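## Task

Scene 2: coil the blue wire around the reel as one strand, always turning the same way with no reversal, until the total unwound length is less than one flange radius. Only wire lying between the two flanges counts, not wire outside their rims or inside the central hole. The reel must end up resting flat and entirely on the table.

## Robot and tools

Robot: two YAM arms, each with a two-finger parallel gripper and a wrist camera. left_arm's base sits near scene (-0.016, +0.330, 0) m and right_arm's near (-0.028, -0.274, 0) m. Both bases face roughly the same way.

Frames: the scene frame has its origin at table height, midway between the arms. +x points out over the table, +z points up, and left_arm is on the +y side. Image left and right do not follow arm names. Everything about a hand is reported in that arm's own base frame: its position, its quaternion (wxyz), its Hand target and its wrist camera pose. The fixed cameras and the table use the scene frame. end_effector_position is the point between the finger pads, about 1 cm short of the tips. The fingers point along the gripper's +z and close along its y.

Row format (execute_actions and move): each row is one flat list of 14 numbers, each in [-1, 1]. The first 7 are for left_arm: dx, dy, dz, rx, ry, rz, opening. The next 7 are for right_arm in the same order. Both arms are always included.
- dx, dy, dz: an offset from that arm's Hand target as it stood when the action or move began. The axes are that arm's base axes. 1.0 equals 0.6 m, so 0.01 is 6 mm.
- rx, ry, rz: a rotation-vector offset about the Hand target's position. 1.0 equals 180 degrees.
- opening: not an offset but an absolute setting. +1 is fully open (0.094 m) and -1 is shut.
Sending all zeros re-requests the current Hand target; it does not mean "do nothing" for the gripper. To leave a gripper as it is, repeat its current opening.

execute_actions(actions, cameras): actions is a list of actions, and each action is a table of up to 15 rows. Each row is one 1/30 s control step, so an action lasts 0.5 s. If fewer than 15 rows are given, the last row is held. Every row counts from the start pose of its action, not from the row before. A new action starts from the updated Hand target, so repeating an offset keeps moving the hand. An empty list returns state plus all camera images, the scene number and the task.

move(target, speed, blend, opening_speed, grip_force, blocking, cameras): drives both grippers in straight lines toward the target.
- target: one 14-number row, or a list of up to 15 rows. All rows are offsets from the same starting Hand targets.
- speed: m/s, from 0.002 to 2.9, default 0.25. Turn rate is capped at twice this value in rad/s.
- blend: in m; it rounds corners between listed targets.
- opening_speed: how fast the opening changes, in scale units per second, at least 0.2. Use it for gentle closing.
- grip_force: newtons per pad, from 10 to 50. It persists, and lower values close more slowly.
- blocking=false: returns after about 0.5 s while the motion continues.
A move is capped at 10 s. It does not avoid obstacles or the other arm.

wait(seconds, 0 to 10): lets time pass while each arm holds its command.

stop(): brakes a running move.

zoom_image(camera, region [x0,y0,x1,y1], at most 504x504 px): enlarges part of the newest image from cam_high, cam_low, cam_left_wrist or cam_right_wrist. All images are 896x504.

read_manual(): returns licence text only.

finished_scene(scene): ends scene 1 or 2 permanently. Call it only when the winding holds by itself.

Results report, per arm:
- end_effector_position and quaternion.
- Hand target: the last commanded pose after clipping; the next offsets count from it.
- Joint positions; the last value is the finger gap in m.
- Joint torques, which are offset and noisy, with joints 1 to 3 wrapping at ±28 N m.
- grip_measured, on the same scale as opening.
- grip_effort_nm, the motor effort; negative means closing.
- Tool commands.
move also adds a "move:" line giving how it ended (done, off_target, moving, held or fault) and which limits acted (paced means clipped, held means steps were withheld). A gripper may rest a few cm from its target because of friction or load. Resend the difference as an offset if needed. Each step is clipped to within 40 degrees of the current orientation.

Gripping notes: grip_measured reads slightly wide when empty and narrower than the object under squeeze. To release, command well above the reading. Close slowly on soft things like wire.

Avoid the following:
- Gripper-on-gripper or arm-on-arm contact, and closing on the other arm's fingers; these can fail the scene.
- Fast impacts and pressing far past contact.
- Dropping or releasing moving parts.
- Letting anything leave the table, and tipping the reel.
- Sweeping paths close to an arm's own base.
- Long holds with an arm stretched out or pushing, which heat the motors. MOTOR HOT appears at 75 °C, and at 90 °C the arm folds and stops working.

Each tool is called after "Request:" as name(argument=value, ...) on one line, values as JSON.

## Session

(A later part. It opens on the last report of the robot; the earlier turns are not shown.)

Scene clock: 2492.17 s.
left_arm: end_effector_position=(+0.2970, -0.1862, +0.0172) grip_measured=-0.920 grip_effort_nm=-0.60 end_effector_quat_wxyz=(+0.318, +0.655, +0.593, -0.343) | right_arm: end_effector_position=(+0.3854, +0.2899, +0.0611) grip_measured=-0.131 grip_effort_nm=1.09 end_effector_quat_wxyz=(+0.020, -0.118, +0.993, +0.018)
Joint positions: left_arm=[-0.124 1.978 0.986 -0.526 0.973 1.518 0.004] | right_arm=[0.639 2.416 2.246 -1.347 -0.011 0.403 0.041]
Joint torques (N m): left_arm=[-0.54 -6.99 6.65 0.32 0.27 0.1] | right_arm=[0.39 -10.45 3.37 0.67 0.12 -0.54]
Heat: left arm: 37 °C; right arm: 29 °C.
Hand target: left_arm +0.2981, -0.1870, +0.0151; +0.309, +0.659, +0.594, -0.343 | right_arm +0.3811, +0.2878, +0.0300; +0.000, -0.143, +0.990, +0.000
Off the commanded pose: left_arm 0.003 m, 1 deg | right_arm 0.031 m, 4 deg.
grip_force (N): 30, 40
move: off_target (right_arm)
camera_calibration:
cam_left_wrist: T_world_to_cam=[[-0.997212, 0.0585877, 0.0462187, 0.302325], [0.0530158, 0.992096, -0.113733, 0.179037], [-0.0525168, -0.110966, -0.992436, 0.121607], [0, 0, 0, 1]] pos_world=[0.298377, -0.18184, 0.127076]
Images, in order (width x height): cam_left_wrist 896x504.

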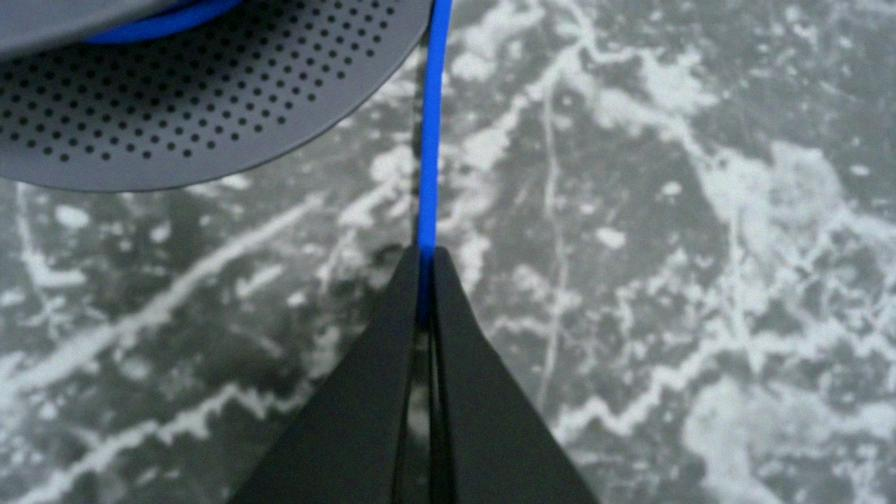

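Request:
move(target=[[0,0,0,0,0,0,-1,0,0,0.02,0,0,0,-1],[0,0,0,0,0,0,-1,0,0,0.1247,0,0,0,-1],[0,0,0,0,0,0,-1,0,0,0.1247,0,0,-0.5,-1]], speed=[0.1,0.15,0.4], blend=[0,0.01,0], cameras=["cam_left_wrist","cam_right_wrist"])

Scene clock: 2502.07 s.
left_arm: end_effector_position=(+0.2970, -0.1862, +0.0172) grip_measured=-0.922 grip_effort_nm=-0.63 end_effector_quat_wxyz=(+0.318, +0.655, +0.593, -0.343) | right_arm: end_effector_position=(+0.3819, +0.2870, +0.1005) grip_measured=-0.994 grip_effort_nm=-0.36 end_effector_quat_wxyz=(+0.002, +0.593, +0.805, +0.021)
Joint positions: left_arm=[-0.124 1.978 0.986 -0.526 0.973 1.518 0.004] | right_arm=[0.639 2.452 2.47 -1.548 -0.009 1.909 0]
Joint torques (N m): left_arm=[-0.57 -6.97 6.64 0.31 0.28 0.1] | right_arm=[0.53 -14.34 7.57 0.16 0.09 0.27]
Heat: left arm: 37 °C; right arm: 29 °C.
Hand target: left_arm +0.2981, -0.1870, +0.0151; +0.309, +0.659, +0.594, -0.343 | right_arm +0.3812, +0.2879, +0.1048; +0.000, +0.599, +0.801, +0.000
Off the commanded pose: left_arm 0.003 m, 1 deg | right_arm 0.004 m, 3 deg.
joint sent to its limit (right arm) — joint 4 (wrist pitch), lower limit. The joint targets still meet the commanded pose.
grip_force (N): 30, 40
move: off_target (right_arm)
camera_calibration:
cam_left_wrist: T_world_to_cam=[[-0.997212, 0.0585877, 0.0462187, 0.302325], [0.0530158, 0.992096, -0.113733, 0.179037], [-0.0525168, -0.110966, -0.992436, 0.121607], [0, 0, 0, 1]] pos_world=[0.298377, -0.18184, 0.127076]
cam_right_wrist: T_world_to_cam=[[-0.930194, -0.365311, -0.0358622, 0.459812], [-0.263383, 0.596201, 0.758402, -0.139286], [-0.255672, 0.714907, -0.650799, 0.0706343], [0, 0, 0, 1]] pos_world=[0.409089, 0.20052, 0.168093]
Images, in order (width x height): cam_left_wrist 896x504, cam_right_wrist 896x504.

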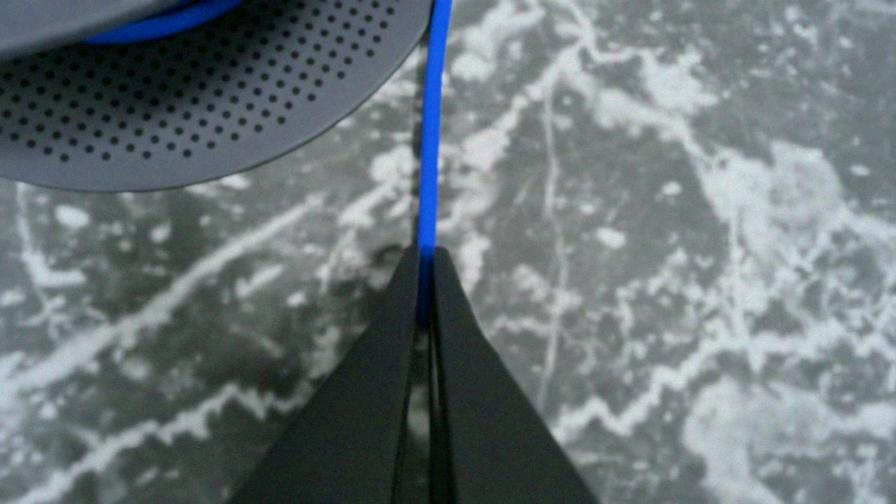

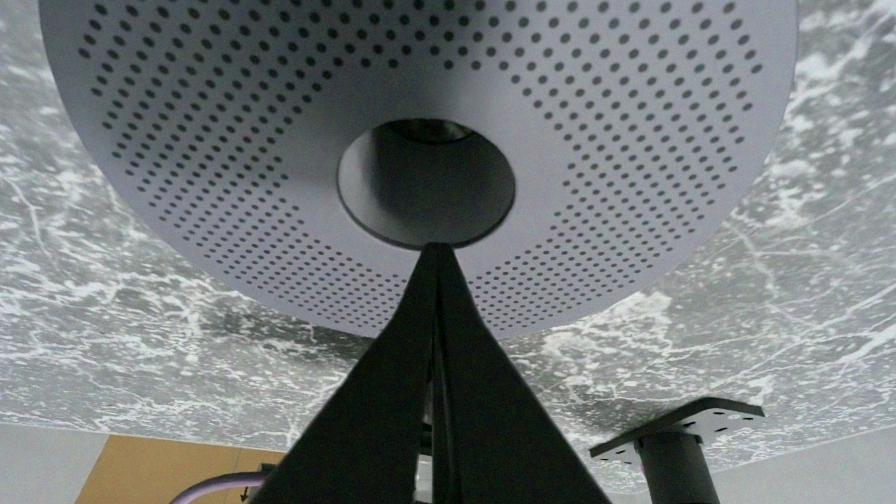

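Request:
move(target=[[0,0,0,0,0,0,-1,0.0022,0.0013,-0.0913,0,0,0,-1],[0,0,0,0,0,0,-1,0.0022,0.0013,-0.1147,0,0,0,-0.22],[0,0,0,0,0,0,-1,0.0022,0.0013,-0.1247,0,0,0,-0.11]], speed=0.1, cameras=["cam_left_wrist","cam_high"])

Scene clock: 2511.27 s.
left_arm: end_effector_position=(+0.2970, -0.1862, +0.0172) grip_measured=-0.922 grip_effort_nm=-0.64 end_effector_quat_wxyz=(+0.318, +0.655, +0.593, -0.343) | right_arm: end_effector_position=(+0.3865, +0.2905, +0.0604) grip_measured=-0.137 grip_effort_nm=1.25 end_effector_quat_wxyz=(+0.003, +0.597, +0.802, +0.026)
Joint positions: left_arm=[-0.124 1.978 0.986 -0.526 0.973 1.518 0.004] | right_arm=[0.639 2.426 2.261 -1.354 -0.009 1.918 0.041]
Joint torques (N m): left_arm=[-0.55 -6.97 6.65 0.32 0.27 0.09] | right_arm=[0.55 -10.96 3.14 0.7 0.11 0.12]
Heat: left arm: 37 °C; right arm: 30 °C.
Hand target: left_arm +0.2981, -0.1870, +0.0151; +0.309, +0.659, +0.594, -0.343 | right_arm +0.3824, +0.2887, +0.0299; +0.000, +0.599, +0.801, +0.000
Off the commanded pose: left_arm 0.003 m, 1 deg | right_arm 0.031 m, 3 deg.
grip_force (N): 30, 40
move: off_target (right_arm); target 2's new opening was sent with right_arm's hand 0.012 m and 1 deg from that target; target 3's new opening was sent with right_arm's hand 0.028 m and 3 deg from that target
camera_calibration:
cam_left_wrist: T_world_to_cam=[[-0.997212, 0.0585877, 0.0462187, 0.302325], [0.0530158, 0.992096, -0.113733, 0.179037], [-0.0525168, -0.110966, -0.992436, 0.121607], [0, 0, 0, 1]] pos_world=[0.298377, -0.18184, 0.127076]
Images, in order (width x height): cam_high 896x504, cam_left_wrist 896x504.

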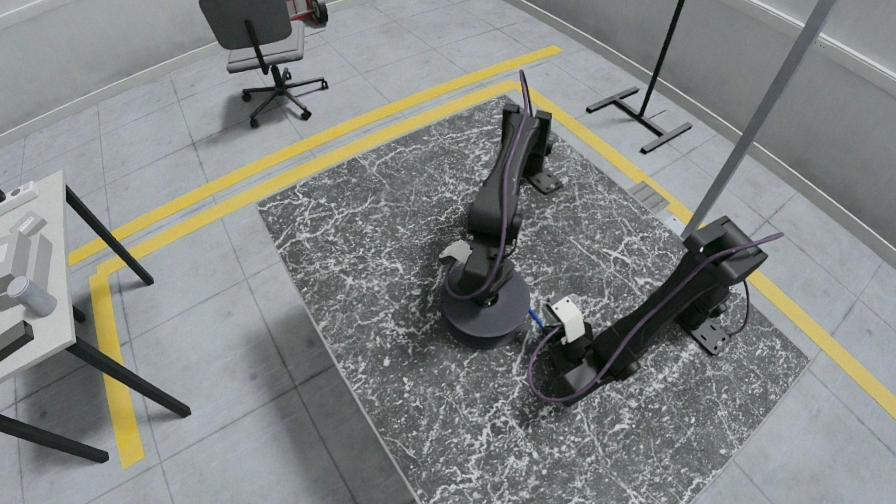

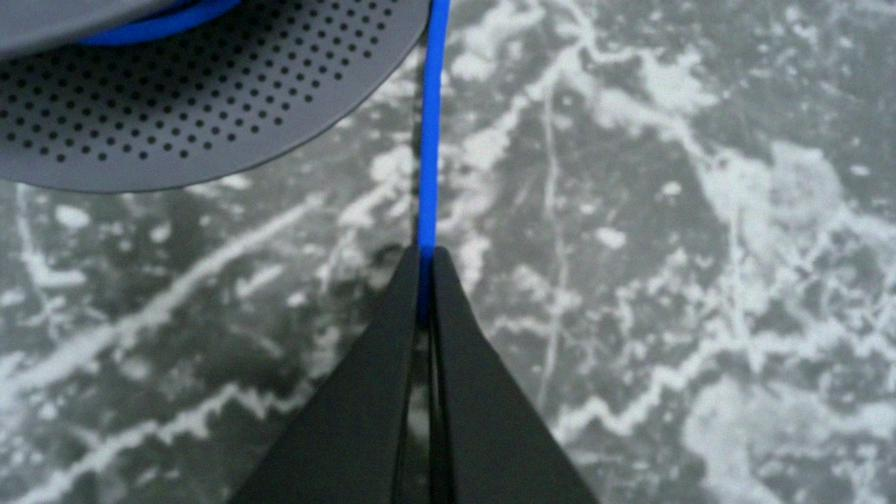

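Request:
move(target=[[0,0,0.03,0,0,0,-1,0,0,0,0,0,0,-0.11],[-0.03,-0.157,0.03,0,0,-0.036,-1,0,0,0,0,0,0.311,-0.11]], speed=[0.06,0.12], cameras=["all"])

Scene clock: 2549.13 s.
left_arm: end_effector_position=(+0.2687, -0.2726, +0.0244) grip_measured=-0.923 grip_effort_nm=-0.63 end_effector_quat_wxyz=(+0.270, +0.687, +0.567, -0.366) | right_arm: end_effector_position=(+0.3867, +0.2910, +0.0613) grip_measured=-0.129 grip_effort_nm=1.03 end_effector_quat_wxyz=(+0.015, +0.176, +0.984, +0.024)
Joint positions: left_arm=[-0.409 1.972 1.03 -0.406 0.926 1.242 0.004] | right_arm=[0.639 2.424 2.261 -1.353 -0.011 0.993 0.041]
Joint torques (N m): left_arm=[-0.44 -8.05 8.24 1.16 0.43 -0.03] | right_arm=[0.32 -10.55 3.3 0.65 0.1 -0.5]
Heat: left arm: 37 °C; right arm: 31 °C.
Hand target: left_arm +0.2801, -0.2812, +0.0329; +0.289, +0.691, +0.556, -0.360 | right_arm +0.3824, +0.2886, +0.0300; +0.000, +0.153, +0.988, +0.000
Off the commanded pose: left_arm 0.017 m, 3 deg | right_arm 0.032 m, 4 deg.
grip_force (N): 30, 40
move: off_target (left_arm, right_arm)
camera_calibration:
cam_left_wrist: T_world_to_cam=[[-0.979845, 0.174278, 0.0976314, 0.304489], [0.16665, 0.982639, -0.0815398, 0.233195], [-0.110147, -0.063626, -0.991877, 0.146126], [0, 0, 0, 1]] pos_world=[0.275585, -0.272915, 0.134226]
cam_right_wrist: T_world_to_cam=[[-0.276006, -0.959934, -0.0484444, 0.385107], [-0.666908, 0.154971, 0.728847, 0.17562], [-0.692138, 0.233474, -0.682961, 0.35432], [0, 0, 0, 1]] pos_world=[0.468652, 0.259737, 0.132642]

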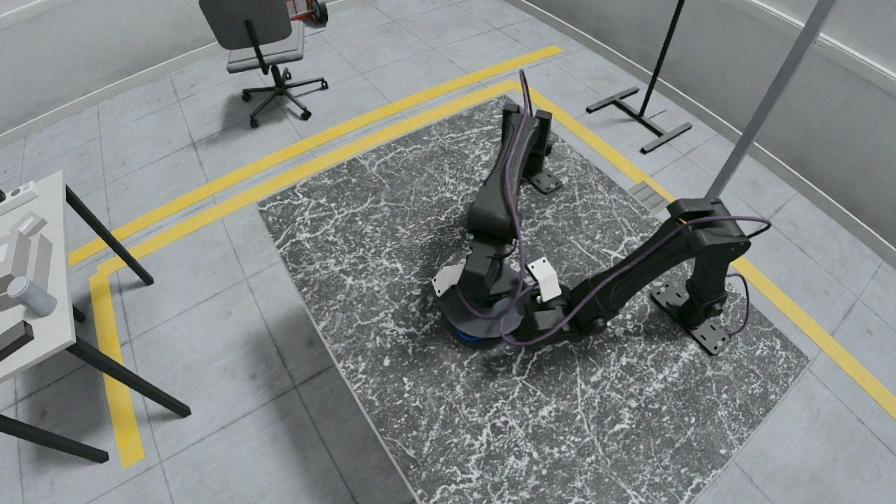

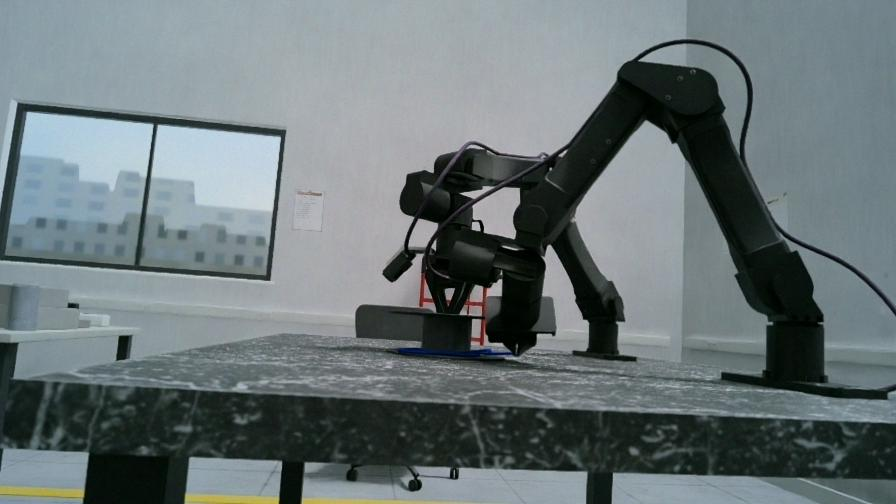

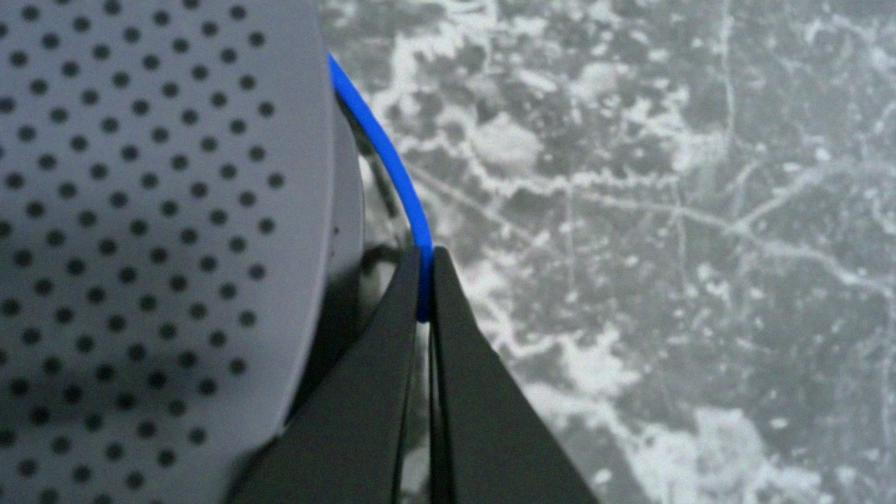

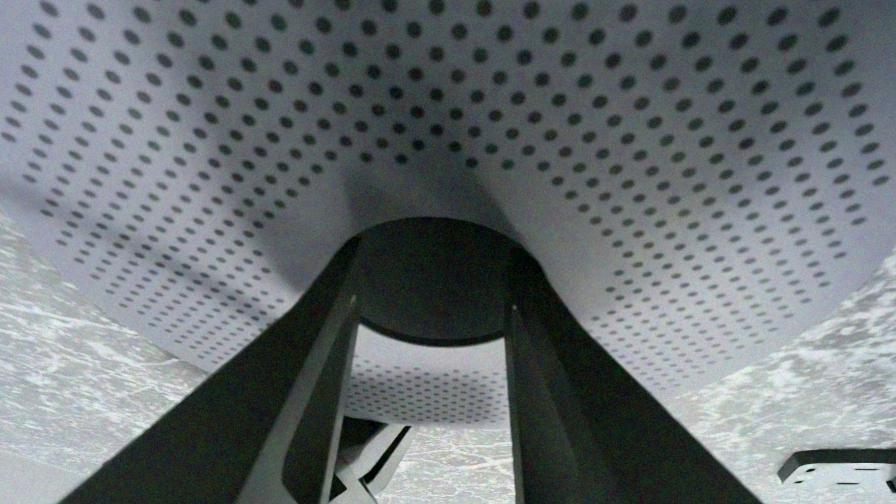

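Request:
move(target=[0.018,-0.007,0.0,0,0,0,-1,0,0,0,0,0,0.05,-0.11], speed=0.08, cameras=["cam_left_wrist"])

Scene clock: 2571.43 s.
left_arm: end_effector_position=(+0.2738, -0.2768, +0.0272) grip_measured=-0.924 grip_effort_nm=-0.64 end_effector_quat_wxyz=(+0.266, +0.687, +0.567, -0.370) | right_arm: end_effector_position=(+0.3920, +0.2903, +0.0617) grip_measured=-0.127 grip_effort_nm=0.88 end_effector_quat_wxyz=(+0.029, +0.100, +0.994, +0.020)
Joint positions: left_arm=[-0.414 1.992 1.075 -0.441 0.929 1.242 0.004] | right_arm=[0.639 2.424 2.261 -1.337 0.01 0.839 0.041]
Joint torques (N m): left_arm=[-0.1 -7.32 9.18 1.26 0.4 -0.02] | right_arm=[0.29 -10.4 3.32 0.52 -0.1 -0.57]
Heat: left arm: 38 °C; right arm: 30 °C.
Hand target: left_arm +0.2909, -0.2854, +0.0330; +0.289, +0.691, +0.556, -0.360 | right_arm +0.3825, +0.2886, +0.0299; +0.000, +0.075, +0.997, +0.000
Off the commanded pose: left_arm 0.020 m, 3 deg | right_arm 0.033 m, 5 deg.
grip_force (N): 30, 40
move: off_target (left_arm, right_arm)
camera_calibration:
cam_left_wrist: T_world_to_cam=[[-0.977882, 0.178915, 0.108337, 0.310406], [0.170577, 0.981931, -0.0819459, 0.235438], [-0.121041, -0.0616535, -0.990731, 0.152567], [0, 0, 0, 1]] pos_world=[0.281847, -0.277314, 0.136817]
Images, in order (width x height): cam_left_wrist 896x504.

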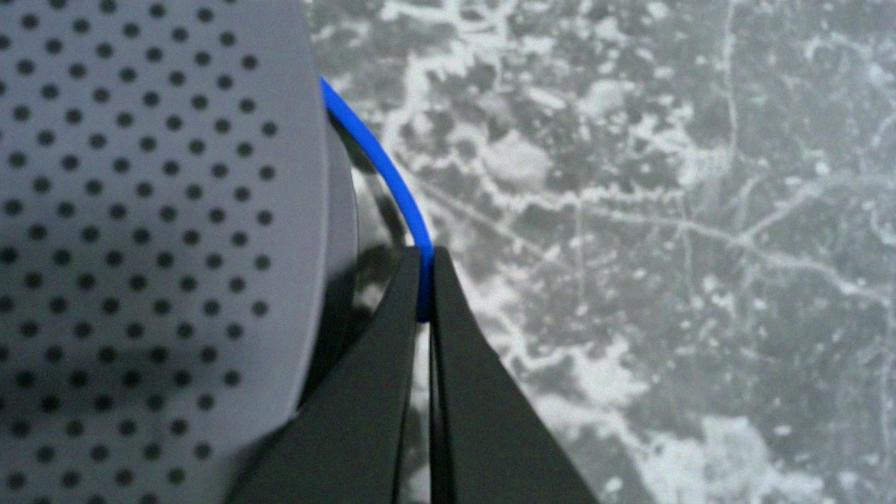

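Request:
move(target=[-0.0275,-0.0042,0.004,0,0,0.089,-1,0,0,0,0,0,0,-0.11], speed=0.08, cameras=["cam_left_wrist"])

Scene clock: 2604.67 s.
left_arm: end_effector_position=(+0.2778, -0.2861, +0.0278) grip_measured=-0.925 grip_effort_nm=-0.64 end_effector_quat_wxyz=(+0.327, +0.605, +0.653, -0.316) | right_arm: end_effector_position=(+0.3933, +0.2898, +0.0618) grip_measured=-0.126 grip_effort_nm=0.87 end_effector_quat_wxyz=(+0.032, +0.094, +0.995, +0.020)
Joint positions: left_arm=[-0.483 1.837 0.788 0.094 0.77 0.756 0.004] | right_arm=[0.638 2.424 2.261 -1.334 0.013 0.826 0.041]
Joint torques (N m): left_arm=[-0.68 -9.48 3.92 1.77 0.3 0.03] | right_arm=[0.49 -10.62 3.37 0.53 -0.13 -0.36]
Heat: left arm: 39 °C; right arm: 29 °C.
Hand target: left_arm +0.2744, -0.2879, +0.0354; +0.336, +0.607, +0.647, -0.317 | right_arm +0.3824, +0.2886, +0.0299; +0.000, +0.075, +0.997, +0.000
Off the commanded pose: left_arm 0.009 m, 1 deg | right_arm 0.034 m, 5 deg.
grip_force (N): 30, 40
move: off_target (right_arm)
camera_calibration:
cam_left_wrist: T_world_to_cam=[[-0.991962, -0.104191, 0.071804, 0.239905], [-0.110076, 0.990404, -0.0835604, 0.324366], [-0.0624088, -0.0907926, -0.993912, 0.128553], [0, 0, 0, 1]] pos_world=[0.281704, -0.284586, 0.137648]
Images, in order (width x height): cam_left_wrist 896x504.

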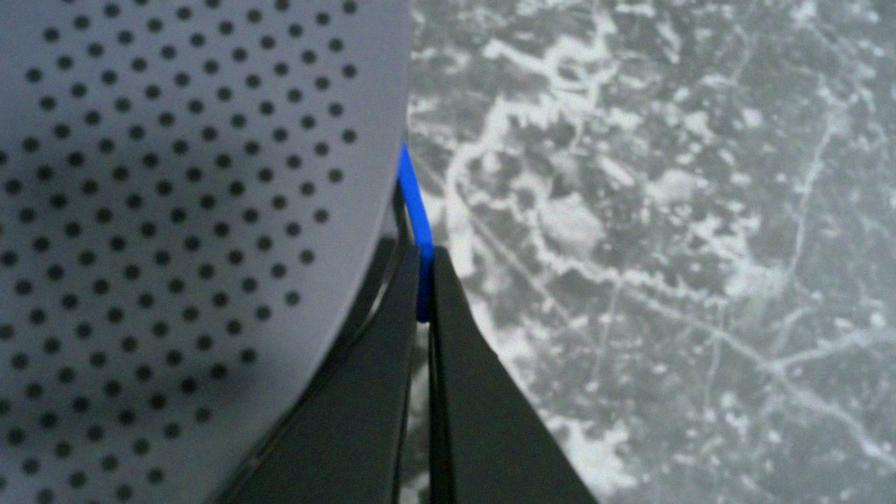

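Request:
move(target=[-0.0013,-0.0103,0.0,0,0,0.1,-1,0,0,0,0,0,0,-0.11], speed=0.08, cameras=["cam_left_wrist"])

Scene clock: 2612.43 s.
left_arm: end_effector_position=(+0.2756, -0.2932, +0.0279) grip_measured=-0.925 grip_effort_nm=-0.63 end_effector_quat_wxyz=(+0.370, +0.499, +0.739, -0.260) | right_arm: end_effector_position=(+0.3933, +0.2898, +0.0618) grip_measured=-0.126 grip_effort_nm=0.87 end_effector_quat_wxyz=(+0.032, +0.094, +0.995, +0.020)
Joint positions: left_arm=[-0.616 1.74 0.597 0.42 0.466 0.359 0.004] | right_arm=[0.638 2.424 2.261 -1.334 0.013 0.826 0.041]
Joint torques (N m): left_arm=[-0.64 -8.47 3.86 2.22 0.03 -0.09] | right_arm=[0.4 -10.45 3.36 0.51 -0.16 -0.4]
Heat: left arm: 38 °C; right arm: 29 °C.
Hand target: left_arm +0.2737, -0.2941, +0.0353; +0.382, +0.499, +0.734, -0.260 | right_arm +0.3824, +0.2886, +0.0299; +0.000, +0.075, +0.997, +0.000
Off the commanded pose: left_arm 0.008 m, 1 deg | right_arm 0.034 m, 5 deg.
grip_force (N): 30, 40
move: off_target (right_arm)
camera_calibration:
cam_left_wrist: T_world_to_cam=[[-0.91382, -0.400223, 0.0689492, 0.128696], [-0.404892, 0.911019, -0.0781495, 0.388913], [-0.0315368, -0.0993316, -0.994555, 0.116867], [0, 0, 0, 1]] pos_world=[0.278759, -0.291191, 0.137751]
Images, in order (width x height): cam_left_wrist 896x504.

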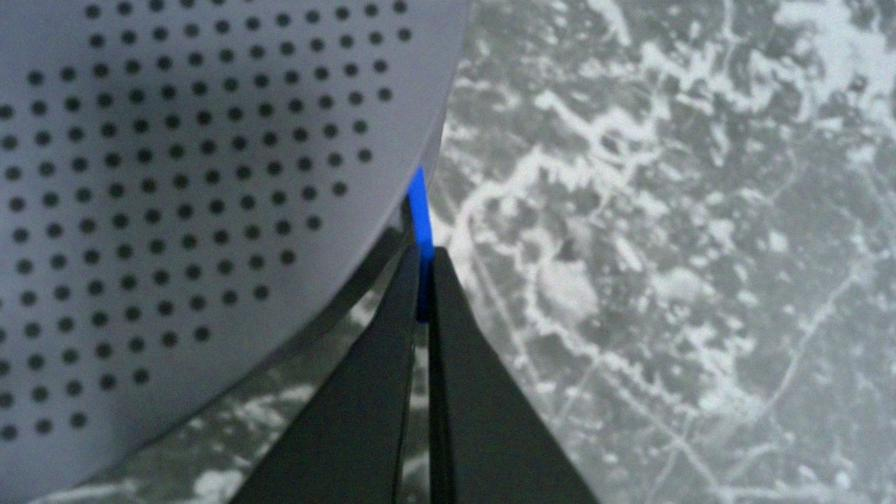

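Request:
zoom_image(camera="cam_left_wrist", region=[60, 100, 480, 480])

Scaled by 1.200 from the camera's 896x504 image, which has a finer 1280x720 frame.

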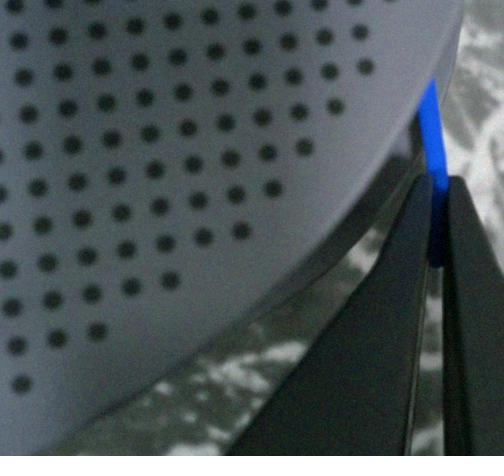

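Request:
move(target=[[0.01,0.001,-0.002,0,0,0.117,-1,0,0,0,0,0,0.015,-0.11],[0.0375,0.004,-0.004,0,0,0.117,-1,0,0,0,0,0,0.05,-0.11]], speed=0.07, blend=[0.01,0], cameras=["cam_left_wrist","cam_right_wrist","cam_high"])

Scene clock: 2642.77 s.
left_arm: end_effector_position=(+0.2882, -0.2863, +0.0265) grip_measured=-0.925 grip_effort_nm=-0.64 end_effector_quat_wxyz=(+0.412, +0.356, +0.819, -0.182) | right_arm: end_effector_position=(+0.3926, +0.2909, +0.0621) grip_measured=-0.126 grip_effort_nm=0.86 end_effector_quat_wxyz=(+0.031, +0.018, +0.999, +0.020)
Joint positions: left_arm=[-0.762 1.712 0.527 0.547 0.051 0.033 0.004] | right_arm=[0.638 2.423 2.261 -1.334 0.006 0.674 0.041]
Joint torques (N m): left_arm=[0.53 -5.42 7.24 2.37 0.02 0.11] | right_arm=[0.46 -10.44 3.19 0.48 -0.04 -0.43]
Heat: left arm: 36 °C; right arm: 29 °C.
Hand target: left_arm +0.2962, -0.2917, +0.0331; +0.423, +0.356, +0.812, -0.186 | right_arm +0.3824, +0.2887, +0.0301; +0.000, -0.003, +1.000, +0.000
Off the commanded pose: left_arm 0.012 m, 2 deg | right_arm 0.034 m, 5 deg.
grip_force (N): 30, 40
move: off_target (left_arm, right_arm)
camera_calibration:
cam_left_wrist: T_world_to_cam=[[-0.705555, -0.706243, 0.0584134, -0.00440003], [-0.70857, 0.701789, -0.073627, 0.415166], [0.0110047, -0.0933379, -0.995574, 0.106105], [0, 0, 0, 1]] pos_world=[0.289902, -0.284563, 0.13646]
cam_right_wrist: T_world_to_cam=[[0.0377037, -0.998652, -0.0356868, 0.27413], [-0.711152, -0.0519038, 0.701119, 0.258252], [-0.702026, -0.00105609, -0.71215, 0.432909], [0, 0, 0, 1]] pos_world=[0.477234, 0.287622, 0.137014]
Images, in order (width x height): cam_high 896x504, cam_left_wrist 896x504, cam_right_wrist 896x504.

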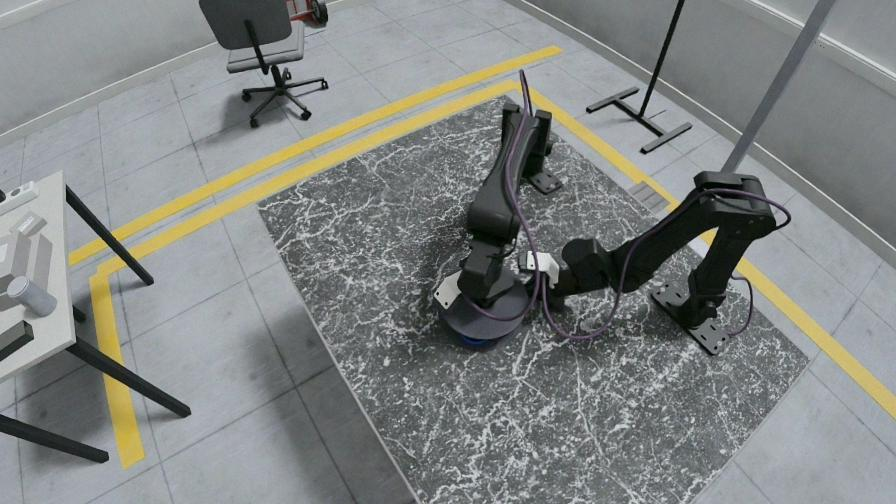

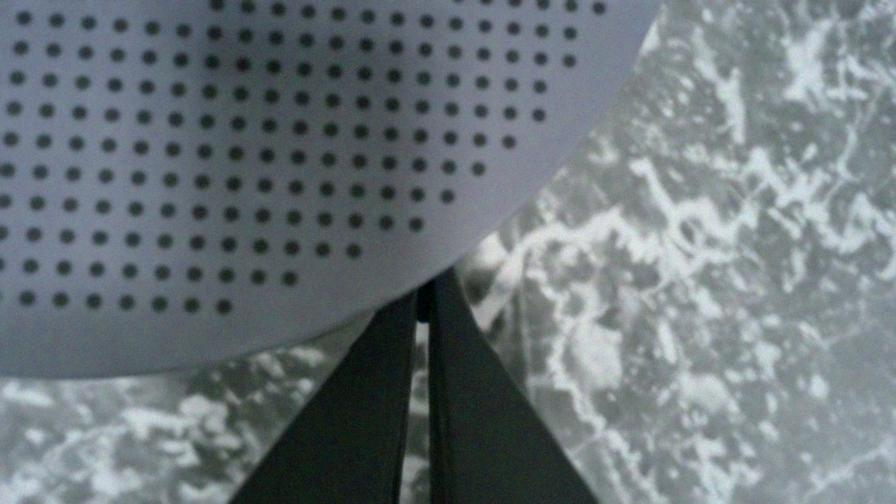

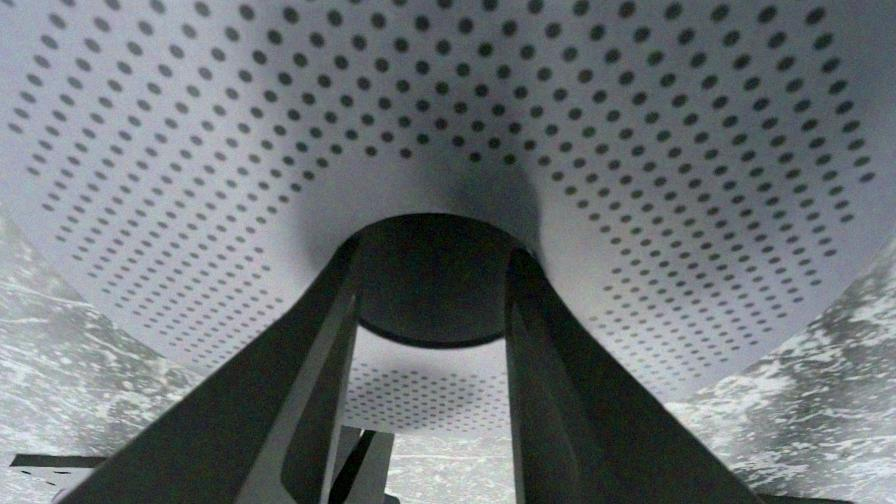

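Request:
move(target=[[0.0065,-0.002,-0.008,0,0,0,-1,0,0,0,0,0,0,-0.11],[0.0065,-0.002,-0.008,0,0,0,-0.86,0,0,0,0,0,0,-0.11]], speed=0.06, cameras=["cam_left_wrist","cam_low"])

Scene clock: 2660.77 s.
left_arm: end_effector_position=(+0.2899, -0.2858, +0.0196) grip_measured=-0.862 grip_effort_nm=0.15 end_effector_quat_wxyz=(+0.409, +0.357, +0.820, -0.180) | right_arm: end_effector_position=(+0.3926, +0.2909, +0.0621) grip_measured=-0.126 grip_effort_nm=0.86 end_effector_quat_wxyz=(+0.031, +0.018, +0.999, +0.020)
Joint positions: left_arm=[-0.756 1.742 0.529 0.567 0.056 0.037 0.006] | right_arm=[0.638 2.423 2.261 -1.334 0.006 0.674 0.041]
Joint torques (N m): left_arm=[0.62 -5.45 7.68 2.37 0.03 0.12] | right_arm=[0.46 -10.5 3.41 0.5 -0.07 -0.41]
Heat: left arm: 36 °C; right arm: 28 °C.
Hand target: left_arm +0.3000, -0.2930, +0.0282; +0.423, +0.356, +0.812, -0.186 | right_arm +0.3824, +0.2886, +0.0301; +0.000, -0.003, +1.000, +0.000
Off the commanded pose: left_arm 0.015 m, 2 deg | right_arm 0.034 m, 5 deg.
grip_force (N): 30, 40
move: off_target (left_arm, right_arm); target 2's new opening was sent with left_arm's hand 0.015 m and 2 deg from that target
camera_calibration:
cam_left_wrist: T_world_to_cam=[[-0.705333, -0.706455, 0.0585372, -0.00244509], [-0.708855, 0.702275, -0.0658372, 0.415544], [0.00540183, -0.0879315, -0.996112, 0.102457], [0, 0, 0, 1]] pos_world=[0.292283, -0.284544, 0.12956]
Images, in order (width x height): cam_low 896x504, cam_left_wrist 896x504.

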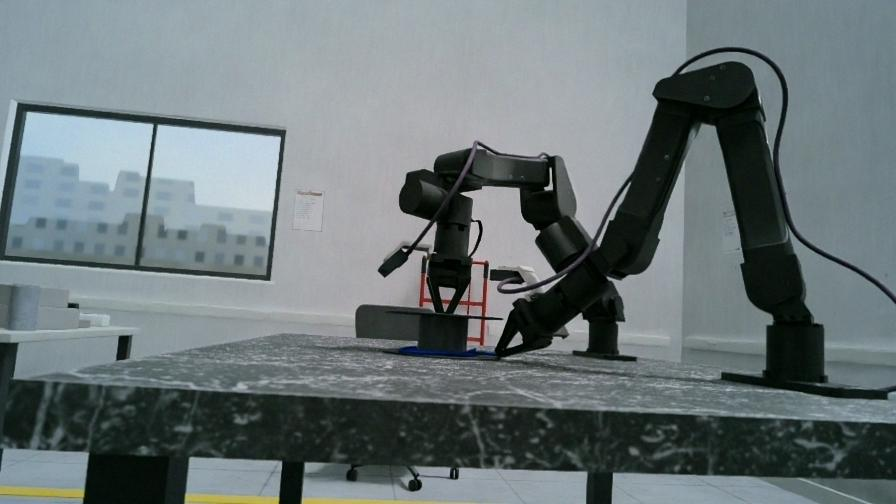

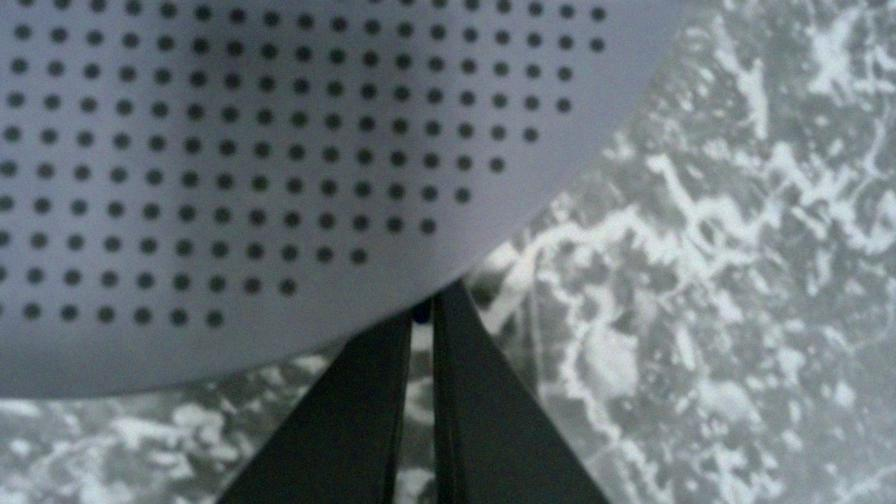

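Request:
move(target=[0,0,0,0,0,0,-0.86,0,0,0,0,0,0.1,-0.11], speed=0.1, cameras=["cam_left_wrist","cam_low"])

Scene clock: 2668.10 s.
left_arm: end_effector_position=(+0.2899, -0.2859, +0.0197) grip_measured=-0.862 grip_effort_nm=0.15 end_effector_quat_wxyz=(+0.409, +0.357, +0.820, -0.181) | right_arm: end_effector_position=(+0.3917, +0.2921, +0.0621) grip_measured=-0.126 grip_effort_nm=0.84 end_effector_quat_wxyz=(+0.032, -0.138, +0.990, +0.019)
Joint positions: left_arm=[-0.756 1.742 0.529 0.568 0.057 0.037 0.006] | right_arm=[0.638 2.423 2.261 -1.334 -0.002 0.362 0.041]
Joint torques (N m): left_arm=[0.61 -5.49 7.68 2.37 0.03 0.11] | right_arm=[0.38 -10.5 3.48 0.49 0.03 -0.46]
Heat: left arm: 37 °C; right arm: 28 °C.
Hand target: left_arm +0.3000, -0.2930, +0.0282; +0.423, +0.356, +0.812, -0.186 | right_arm +0.3824, +0.2887, +0.0301; +0.000, -0.160, +0.987, +0.000
Off the commanded pose: left_arm 0.015 m, 2 deg | right_arm 0.034 m, 5 deg.
grip_force (N): 30, 40
move: off_target (left_arm, right_arm)
camera_calibration:
cam_left_wrist: T_world_to_cam=[[-0.705569, -0.706204, 0.0587314, -0.00240705], [-0.708618, 0.702439, -0.0666372, 0.415564], [0.00580423, -0.0886352, -0.996047, 0.10223], [0, 0, 0, 1]] pos_world=[0.292184, -0.284547, 0.12966]
Images, in order (width x height): cam_low 896x504, cam_left_wrist 896x504.

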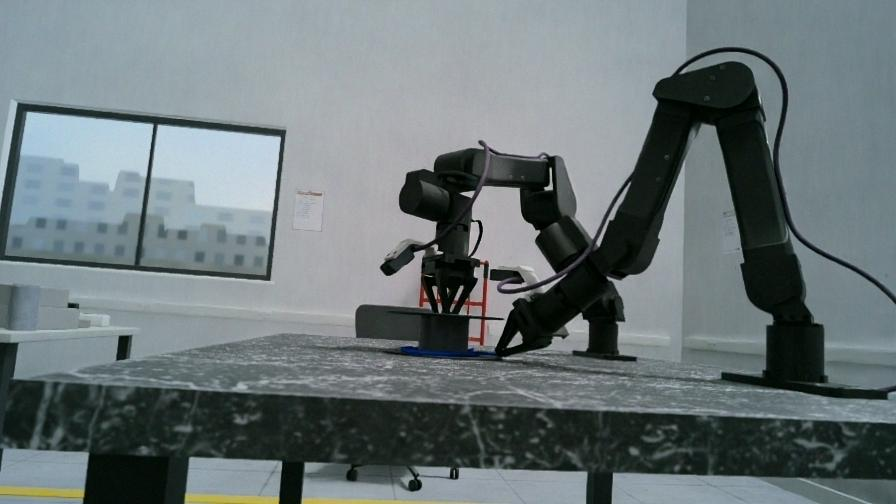

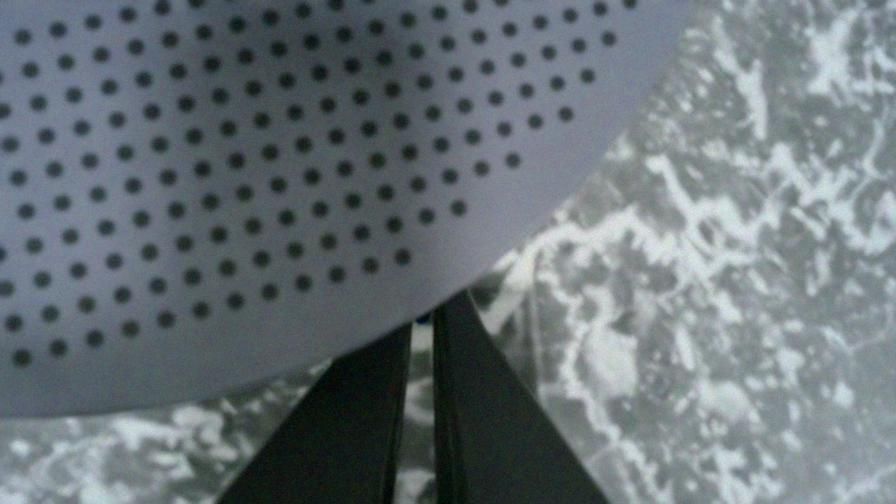

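Request:
move(target=[0,0,0,0,0,0,-0.86,0,0,0,0,0,0.15,-0.11], speed=0.1, cameras=["cam_left_wrist","cam_low"])

Scene clock: 2673.73 s.
left_arm: end_effector_position=(+0.2900, -0.2861, +0.0200) grip_measured=-0.862 grip_effort_nm=0.15 end_effector_quat_wxyz=(+0.409, +0.357, +0.820, -0.181) | right_arm: end_effector_position=(+0.3904, +0.2939, +0.0621) grip_measured=-0.124 grip_effort_nm=0.76 end_effector_quat_wxyz=(+0.034, -0.364, +0.931, +0.017)
Joint positions: left_arm=[-0.756 1.742 0.529 0.569 0.057 0.037 0.006] | right_arm=[0.638 2.423 2.261 -1.334 -0.015 -0.106 0.041]
Joint torques (N m): left_arm=[0.61 -5.45 7.71 2.36 0.03 0.11] | right_arm=[0.47 -10.51 3.6 0.52 0.14 -0.5]
Heat: left arm: 37 °C; right arm: 28 °C.
Hand target: left_arm +0.3001, -0.2930, +0.0282; +0.423, +0.356, +0.812, -0.186 | right_arm +0.3824, +0.2886, +0.0301; +0.000, -0.386, +0.923, +0.000
Off the commanded pose: left_arm 0.015 m, 2 deg | right_arm 0.033 m, 5 deg.
grip_force (N): 30, 40
move: off_target (left_arm, right_arm)
camera_calibration:
cam_left_wrist: T_world_to_cam=[[-0.705817, -0.705934, 0.058994, -0.00237517], [-0.708366, 0.702583, -0.0677894, 0.415769], [0.00640664, -0.0896362, -0.995954, 0.101947], [0, 0, 0, 1]] pos_world=[0.292187, -0.284651, 0.129859]
Images, in order (width x height): cam_low 896x504, cam_left_wrist 896x504.

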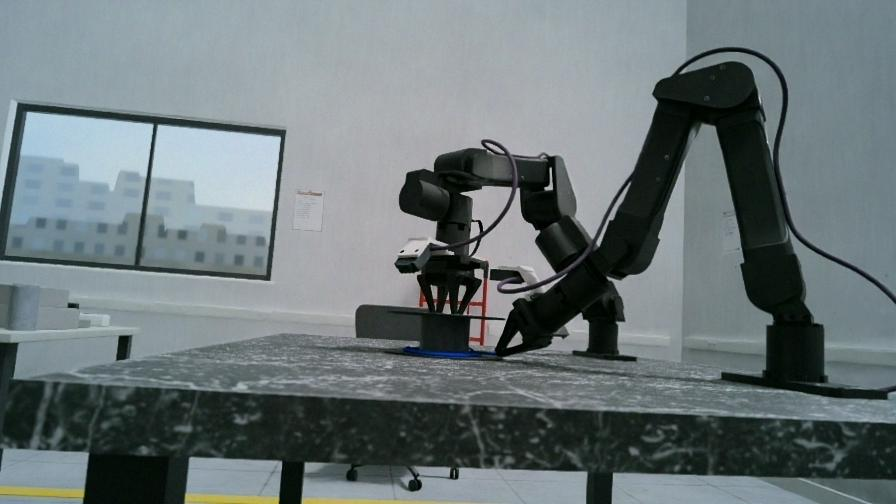

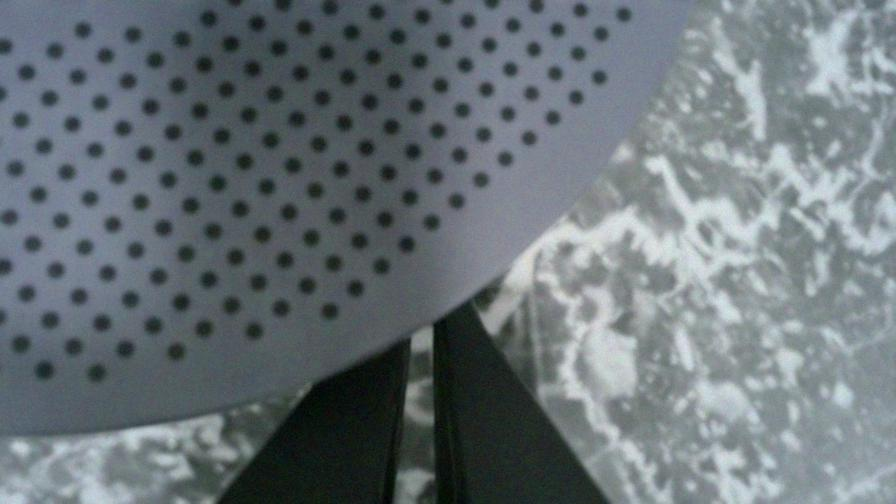

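Request:
zoom_image(camera="cam_low", region=[370, 300, 570, 380])

Scaled by 2.520 from the camera's 896x504 image, which has a finer 1280x720 frame.

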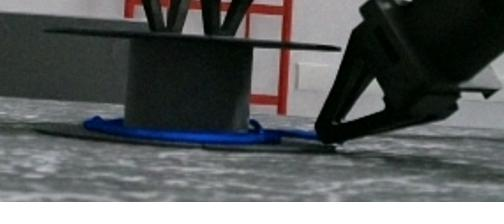

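Request:
move(target=[0,0,0,0,0,0,-0.86,0,0,0,0,0,0.1,-0.11], speed=0.1, cameras=["cam_left_wrist","cam_low"])

Request:
zoom_image(camera="cam_low", region=[370, 300, 570, 380])

Scene clock: 2682.20 s.
left_arm: end_effector_position=(+0.2900, -0.2861, +0.0200) grip_measured=-0.862 grip_effort_nm=0.15 end_effector_quat_wxyz=(+0.409, +0.357, +0.820, -0.181) | right_arm: end_effector_position=(+0.3897, +0.2949, +0.0623) grip_measured=-0.123 grip_effort_nm=0.70 end_effector_quat_wxyz=(+0.036, -0.505, +0.862, +0.015)
Joint positions: left_arm=[-0.756 1.742 0.529 0.569 0.058 0.037 0.006] | right_arm=[0.638 2.423 2.261 -1.334 -0.022 -0.42 0.041]
Joint torques (N m): left_arm=[0.62 -5.48 7.69 2.35 0.03 0.13] | right_arm=[0.43 -10.26 3.51 0.46 0.23 -0.48]
Heat: left arm: 38 °C; right arm: 28 °C.
Hand target: left_arm +0.3000, -0.2930, +0.0281; +0.423, +0.356, +0.812, -0.186 | right_arm +0.3824, +0.2886, +0.0300; +0.000, -0.526, +0.851, +0.000
Off the commanded pose: left_arm 0.015 m, 2 deg | right_arm 0.034 m, 5 deg.
grip_force (N): 30, 40
move: off_target (left_arm, right_arm)
camera_calibration:
cam_left_wrist: T_world_to_cam=[[-0.706036, -0.705699, 0.0591825, -0.00227544], [-0.708146, 0.702768, -0.0681595, 0.415814], [0.0065085, -0.0900329, -0.995918, 0.101899], [0, 0, 0, 1]] pos_world=[0.292187, -0.284652, 0.129959]
Images, in order (width x height): cam_low 896x504, cam_left_wrist 896x504.

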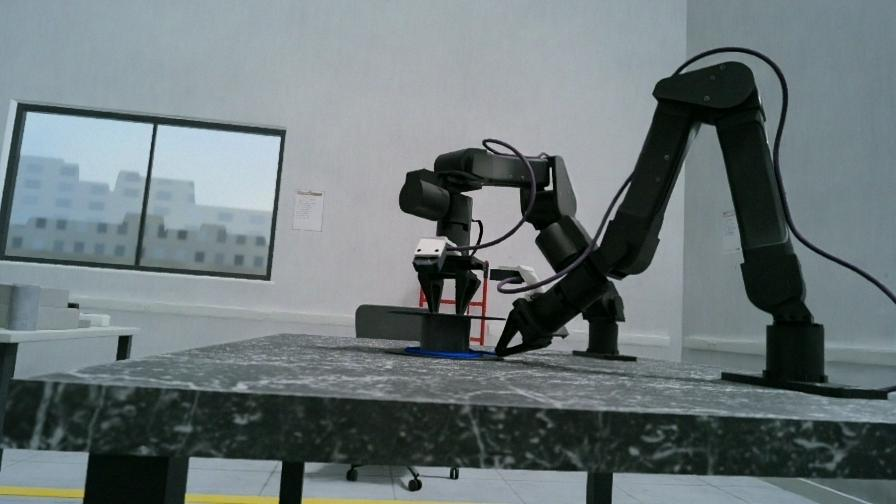

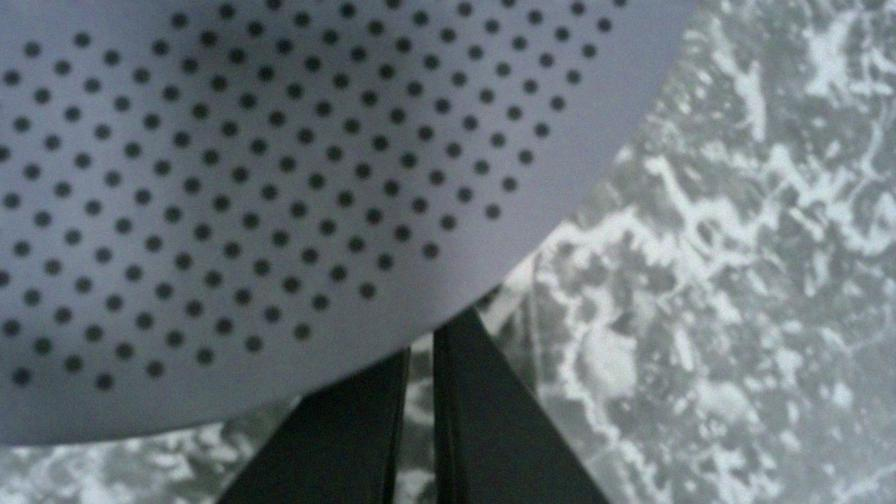

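Scaled by 2.520 from the camera's 896x504 image, which has a finer 1280x720 frame.

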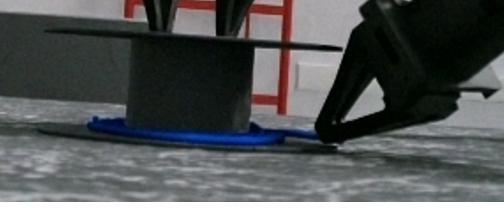

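Request:
move(target=[0,0,0,0,0,0,-0.86,0,0,0,0,0,0.07,-0.11], speed=0.1, cameras=["cam_left_wrist","cam_low"])

Request:
zoom_image(camera="cam_low", region=[370, 300, 570, 380])

Scene clock: 2687.83 s.
left_arm: end_effector_position=(+0.2900, -0.2862, +0.0201) grip_measured=-0.862 grip_effort_nm=0.15 end_effector_quat_wxyz=(+0.410, +0.357, +0.820, -0.181) | right_arm: end_effector_position=(+0.3894, +0.2953, +0.0625) grip_measured=-0.122 grip_effort_nm=0.65 end_effector_quat_wxyz=(+0.037, -0.594, +0.803, +0.012)
Joint positions: left_arm=[-0.756 1.742 0.529 0.57 0.058 0.037 0.006] | right_arm=[0.638 2.422 2.261 -1.334 -0.024 -0.636 0.041]
Joint torques (N m): left_arm=[0.57 -5.48 7.71 2.35 0.04 0.11] | right_arm=[0.46 -10.3 3.59 0.48 0.24 -0.5]
Heat: left arm: 38 °C; right arm: 28 °C.
Hand target: left_arm +0.3000, -0.2930, +0.0282; +0.423, +0.356, +0.812, -0.186 | right_arm +0.3824, +0.2886, +0.0300; +0.000, -0.616, +0.788, +0.000
Off the commanded pose: left_arm 0.014 m, 2 deg | right_arm 0.034 m, 5 deg.
grip_force (N): 30, 40
move: off_target (left_arm, right_arm)
camera_calibration:
cam_left_wrist: T_world_to_cam=[[-0.706052, -0.705689, 0.0591103, -0.00233456], [-0.708127, 0.702753, -0.0685125, 0.415928], [0.00680854, -0.090231, -0.995898, 0.101843], [0, 0, 0, 1]] pos_world=[0.292188, -0.284753, 0.130059]
Images, in order (width x height): cam_low 896x504, cam_left_wrist 896x504.

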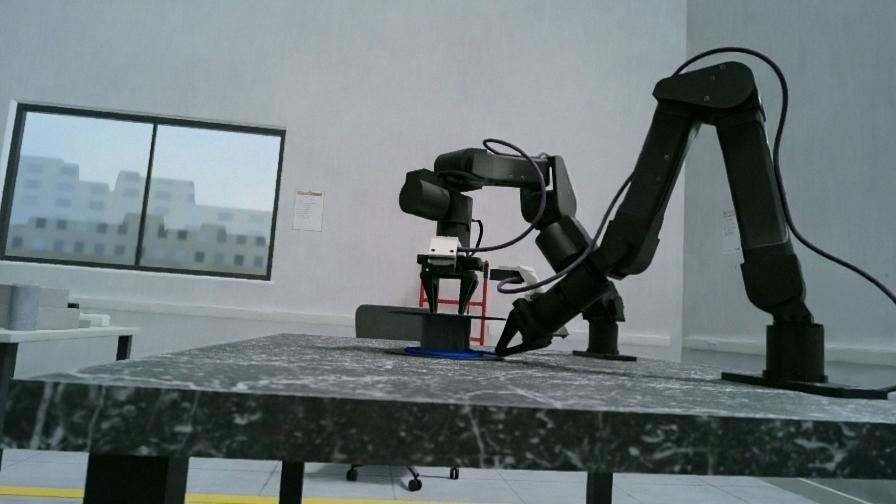

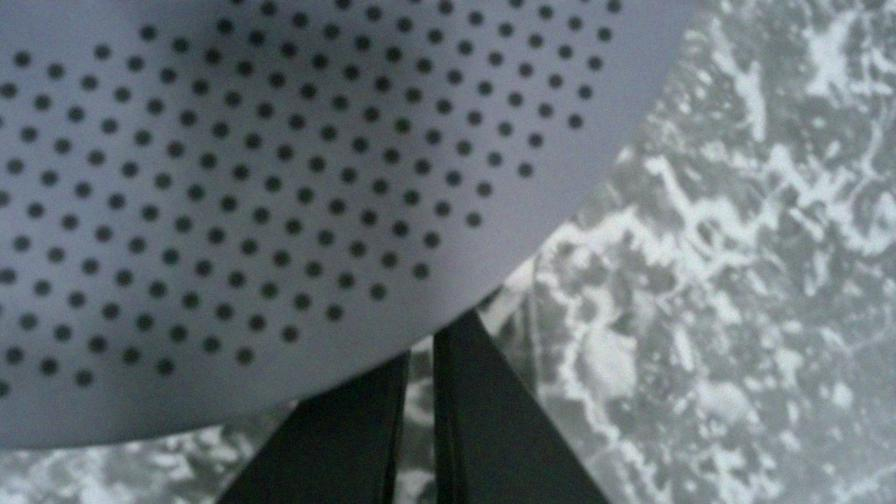

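Scaled by 2.520 from the camera's 896x504 image, which has a finer 1280x720 frame.

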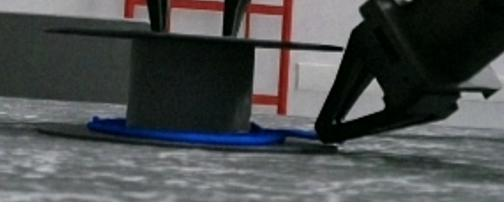

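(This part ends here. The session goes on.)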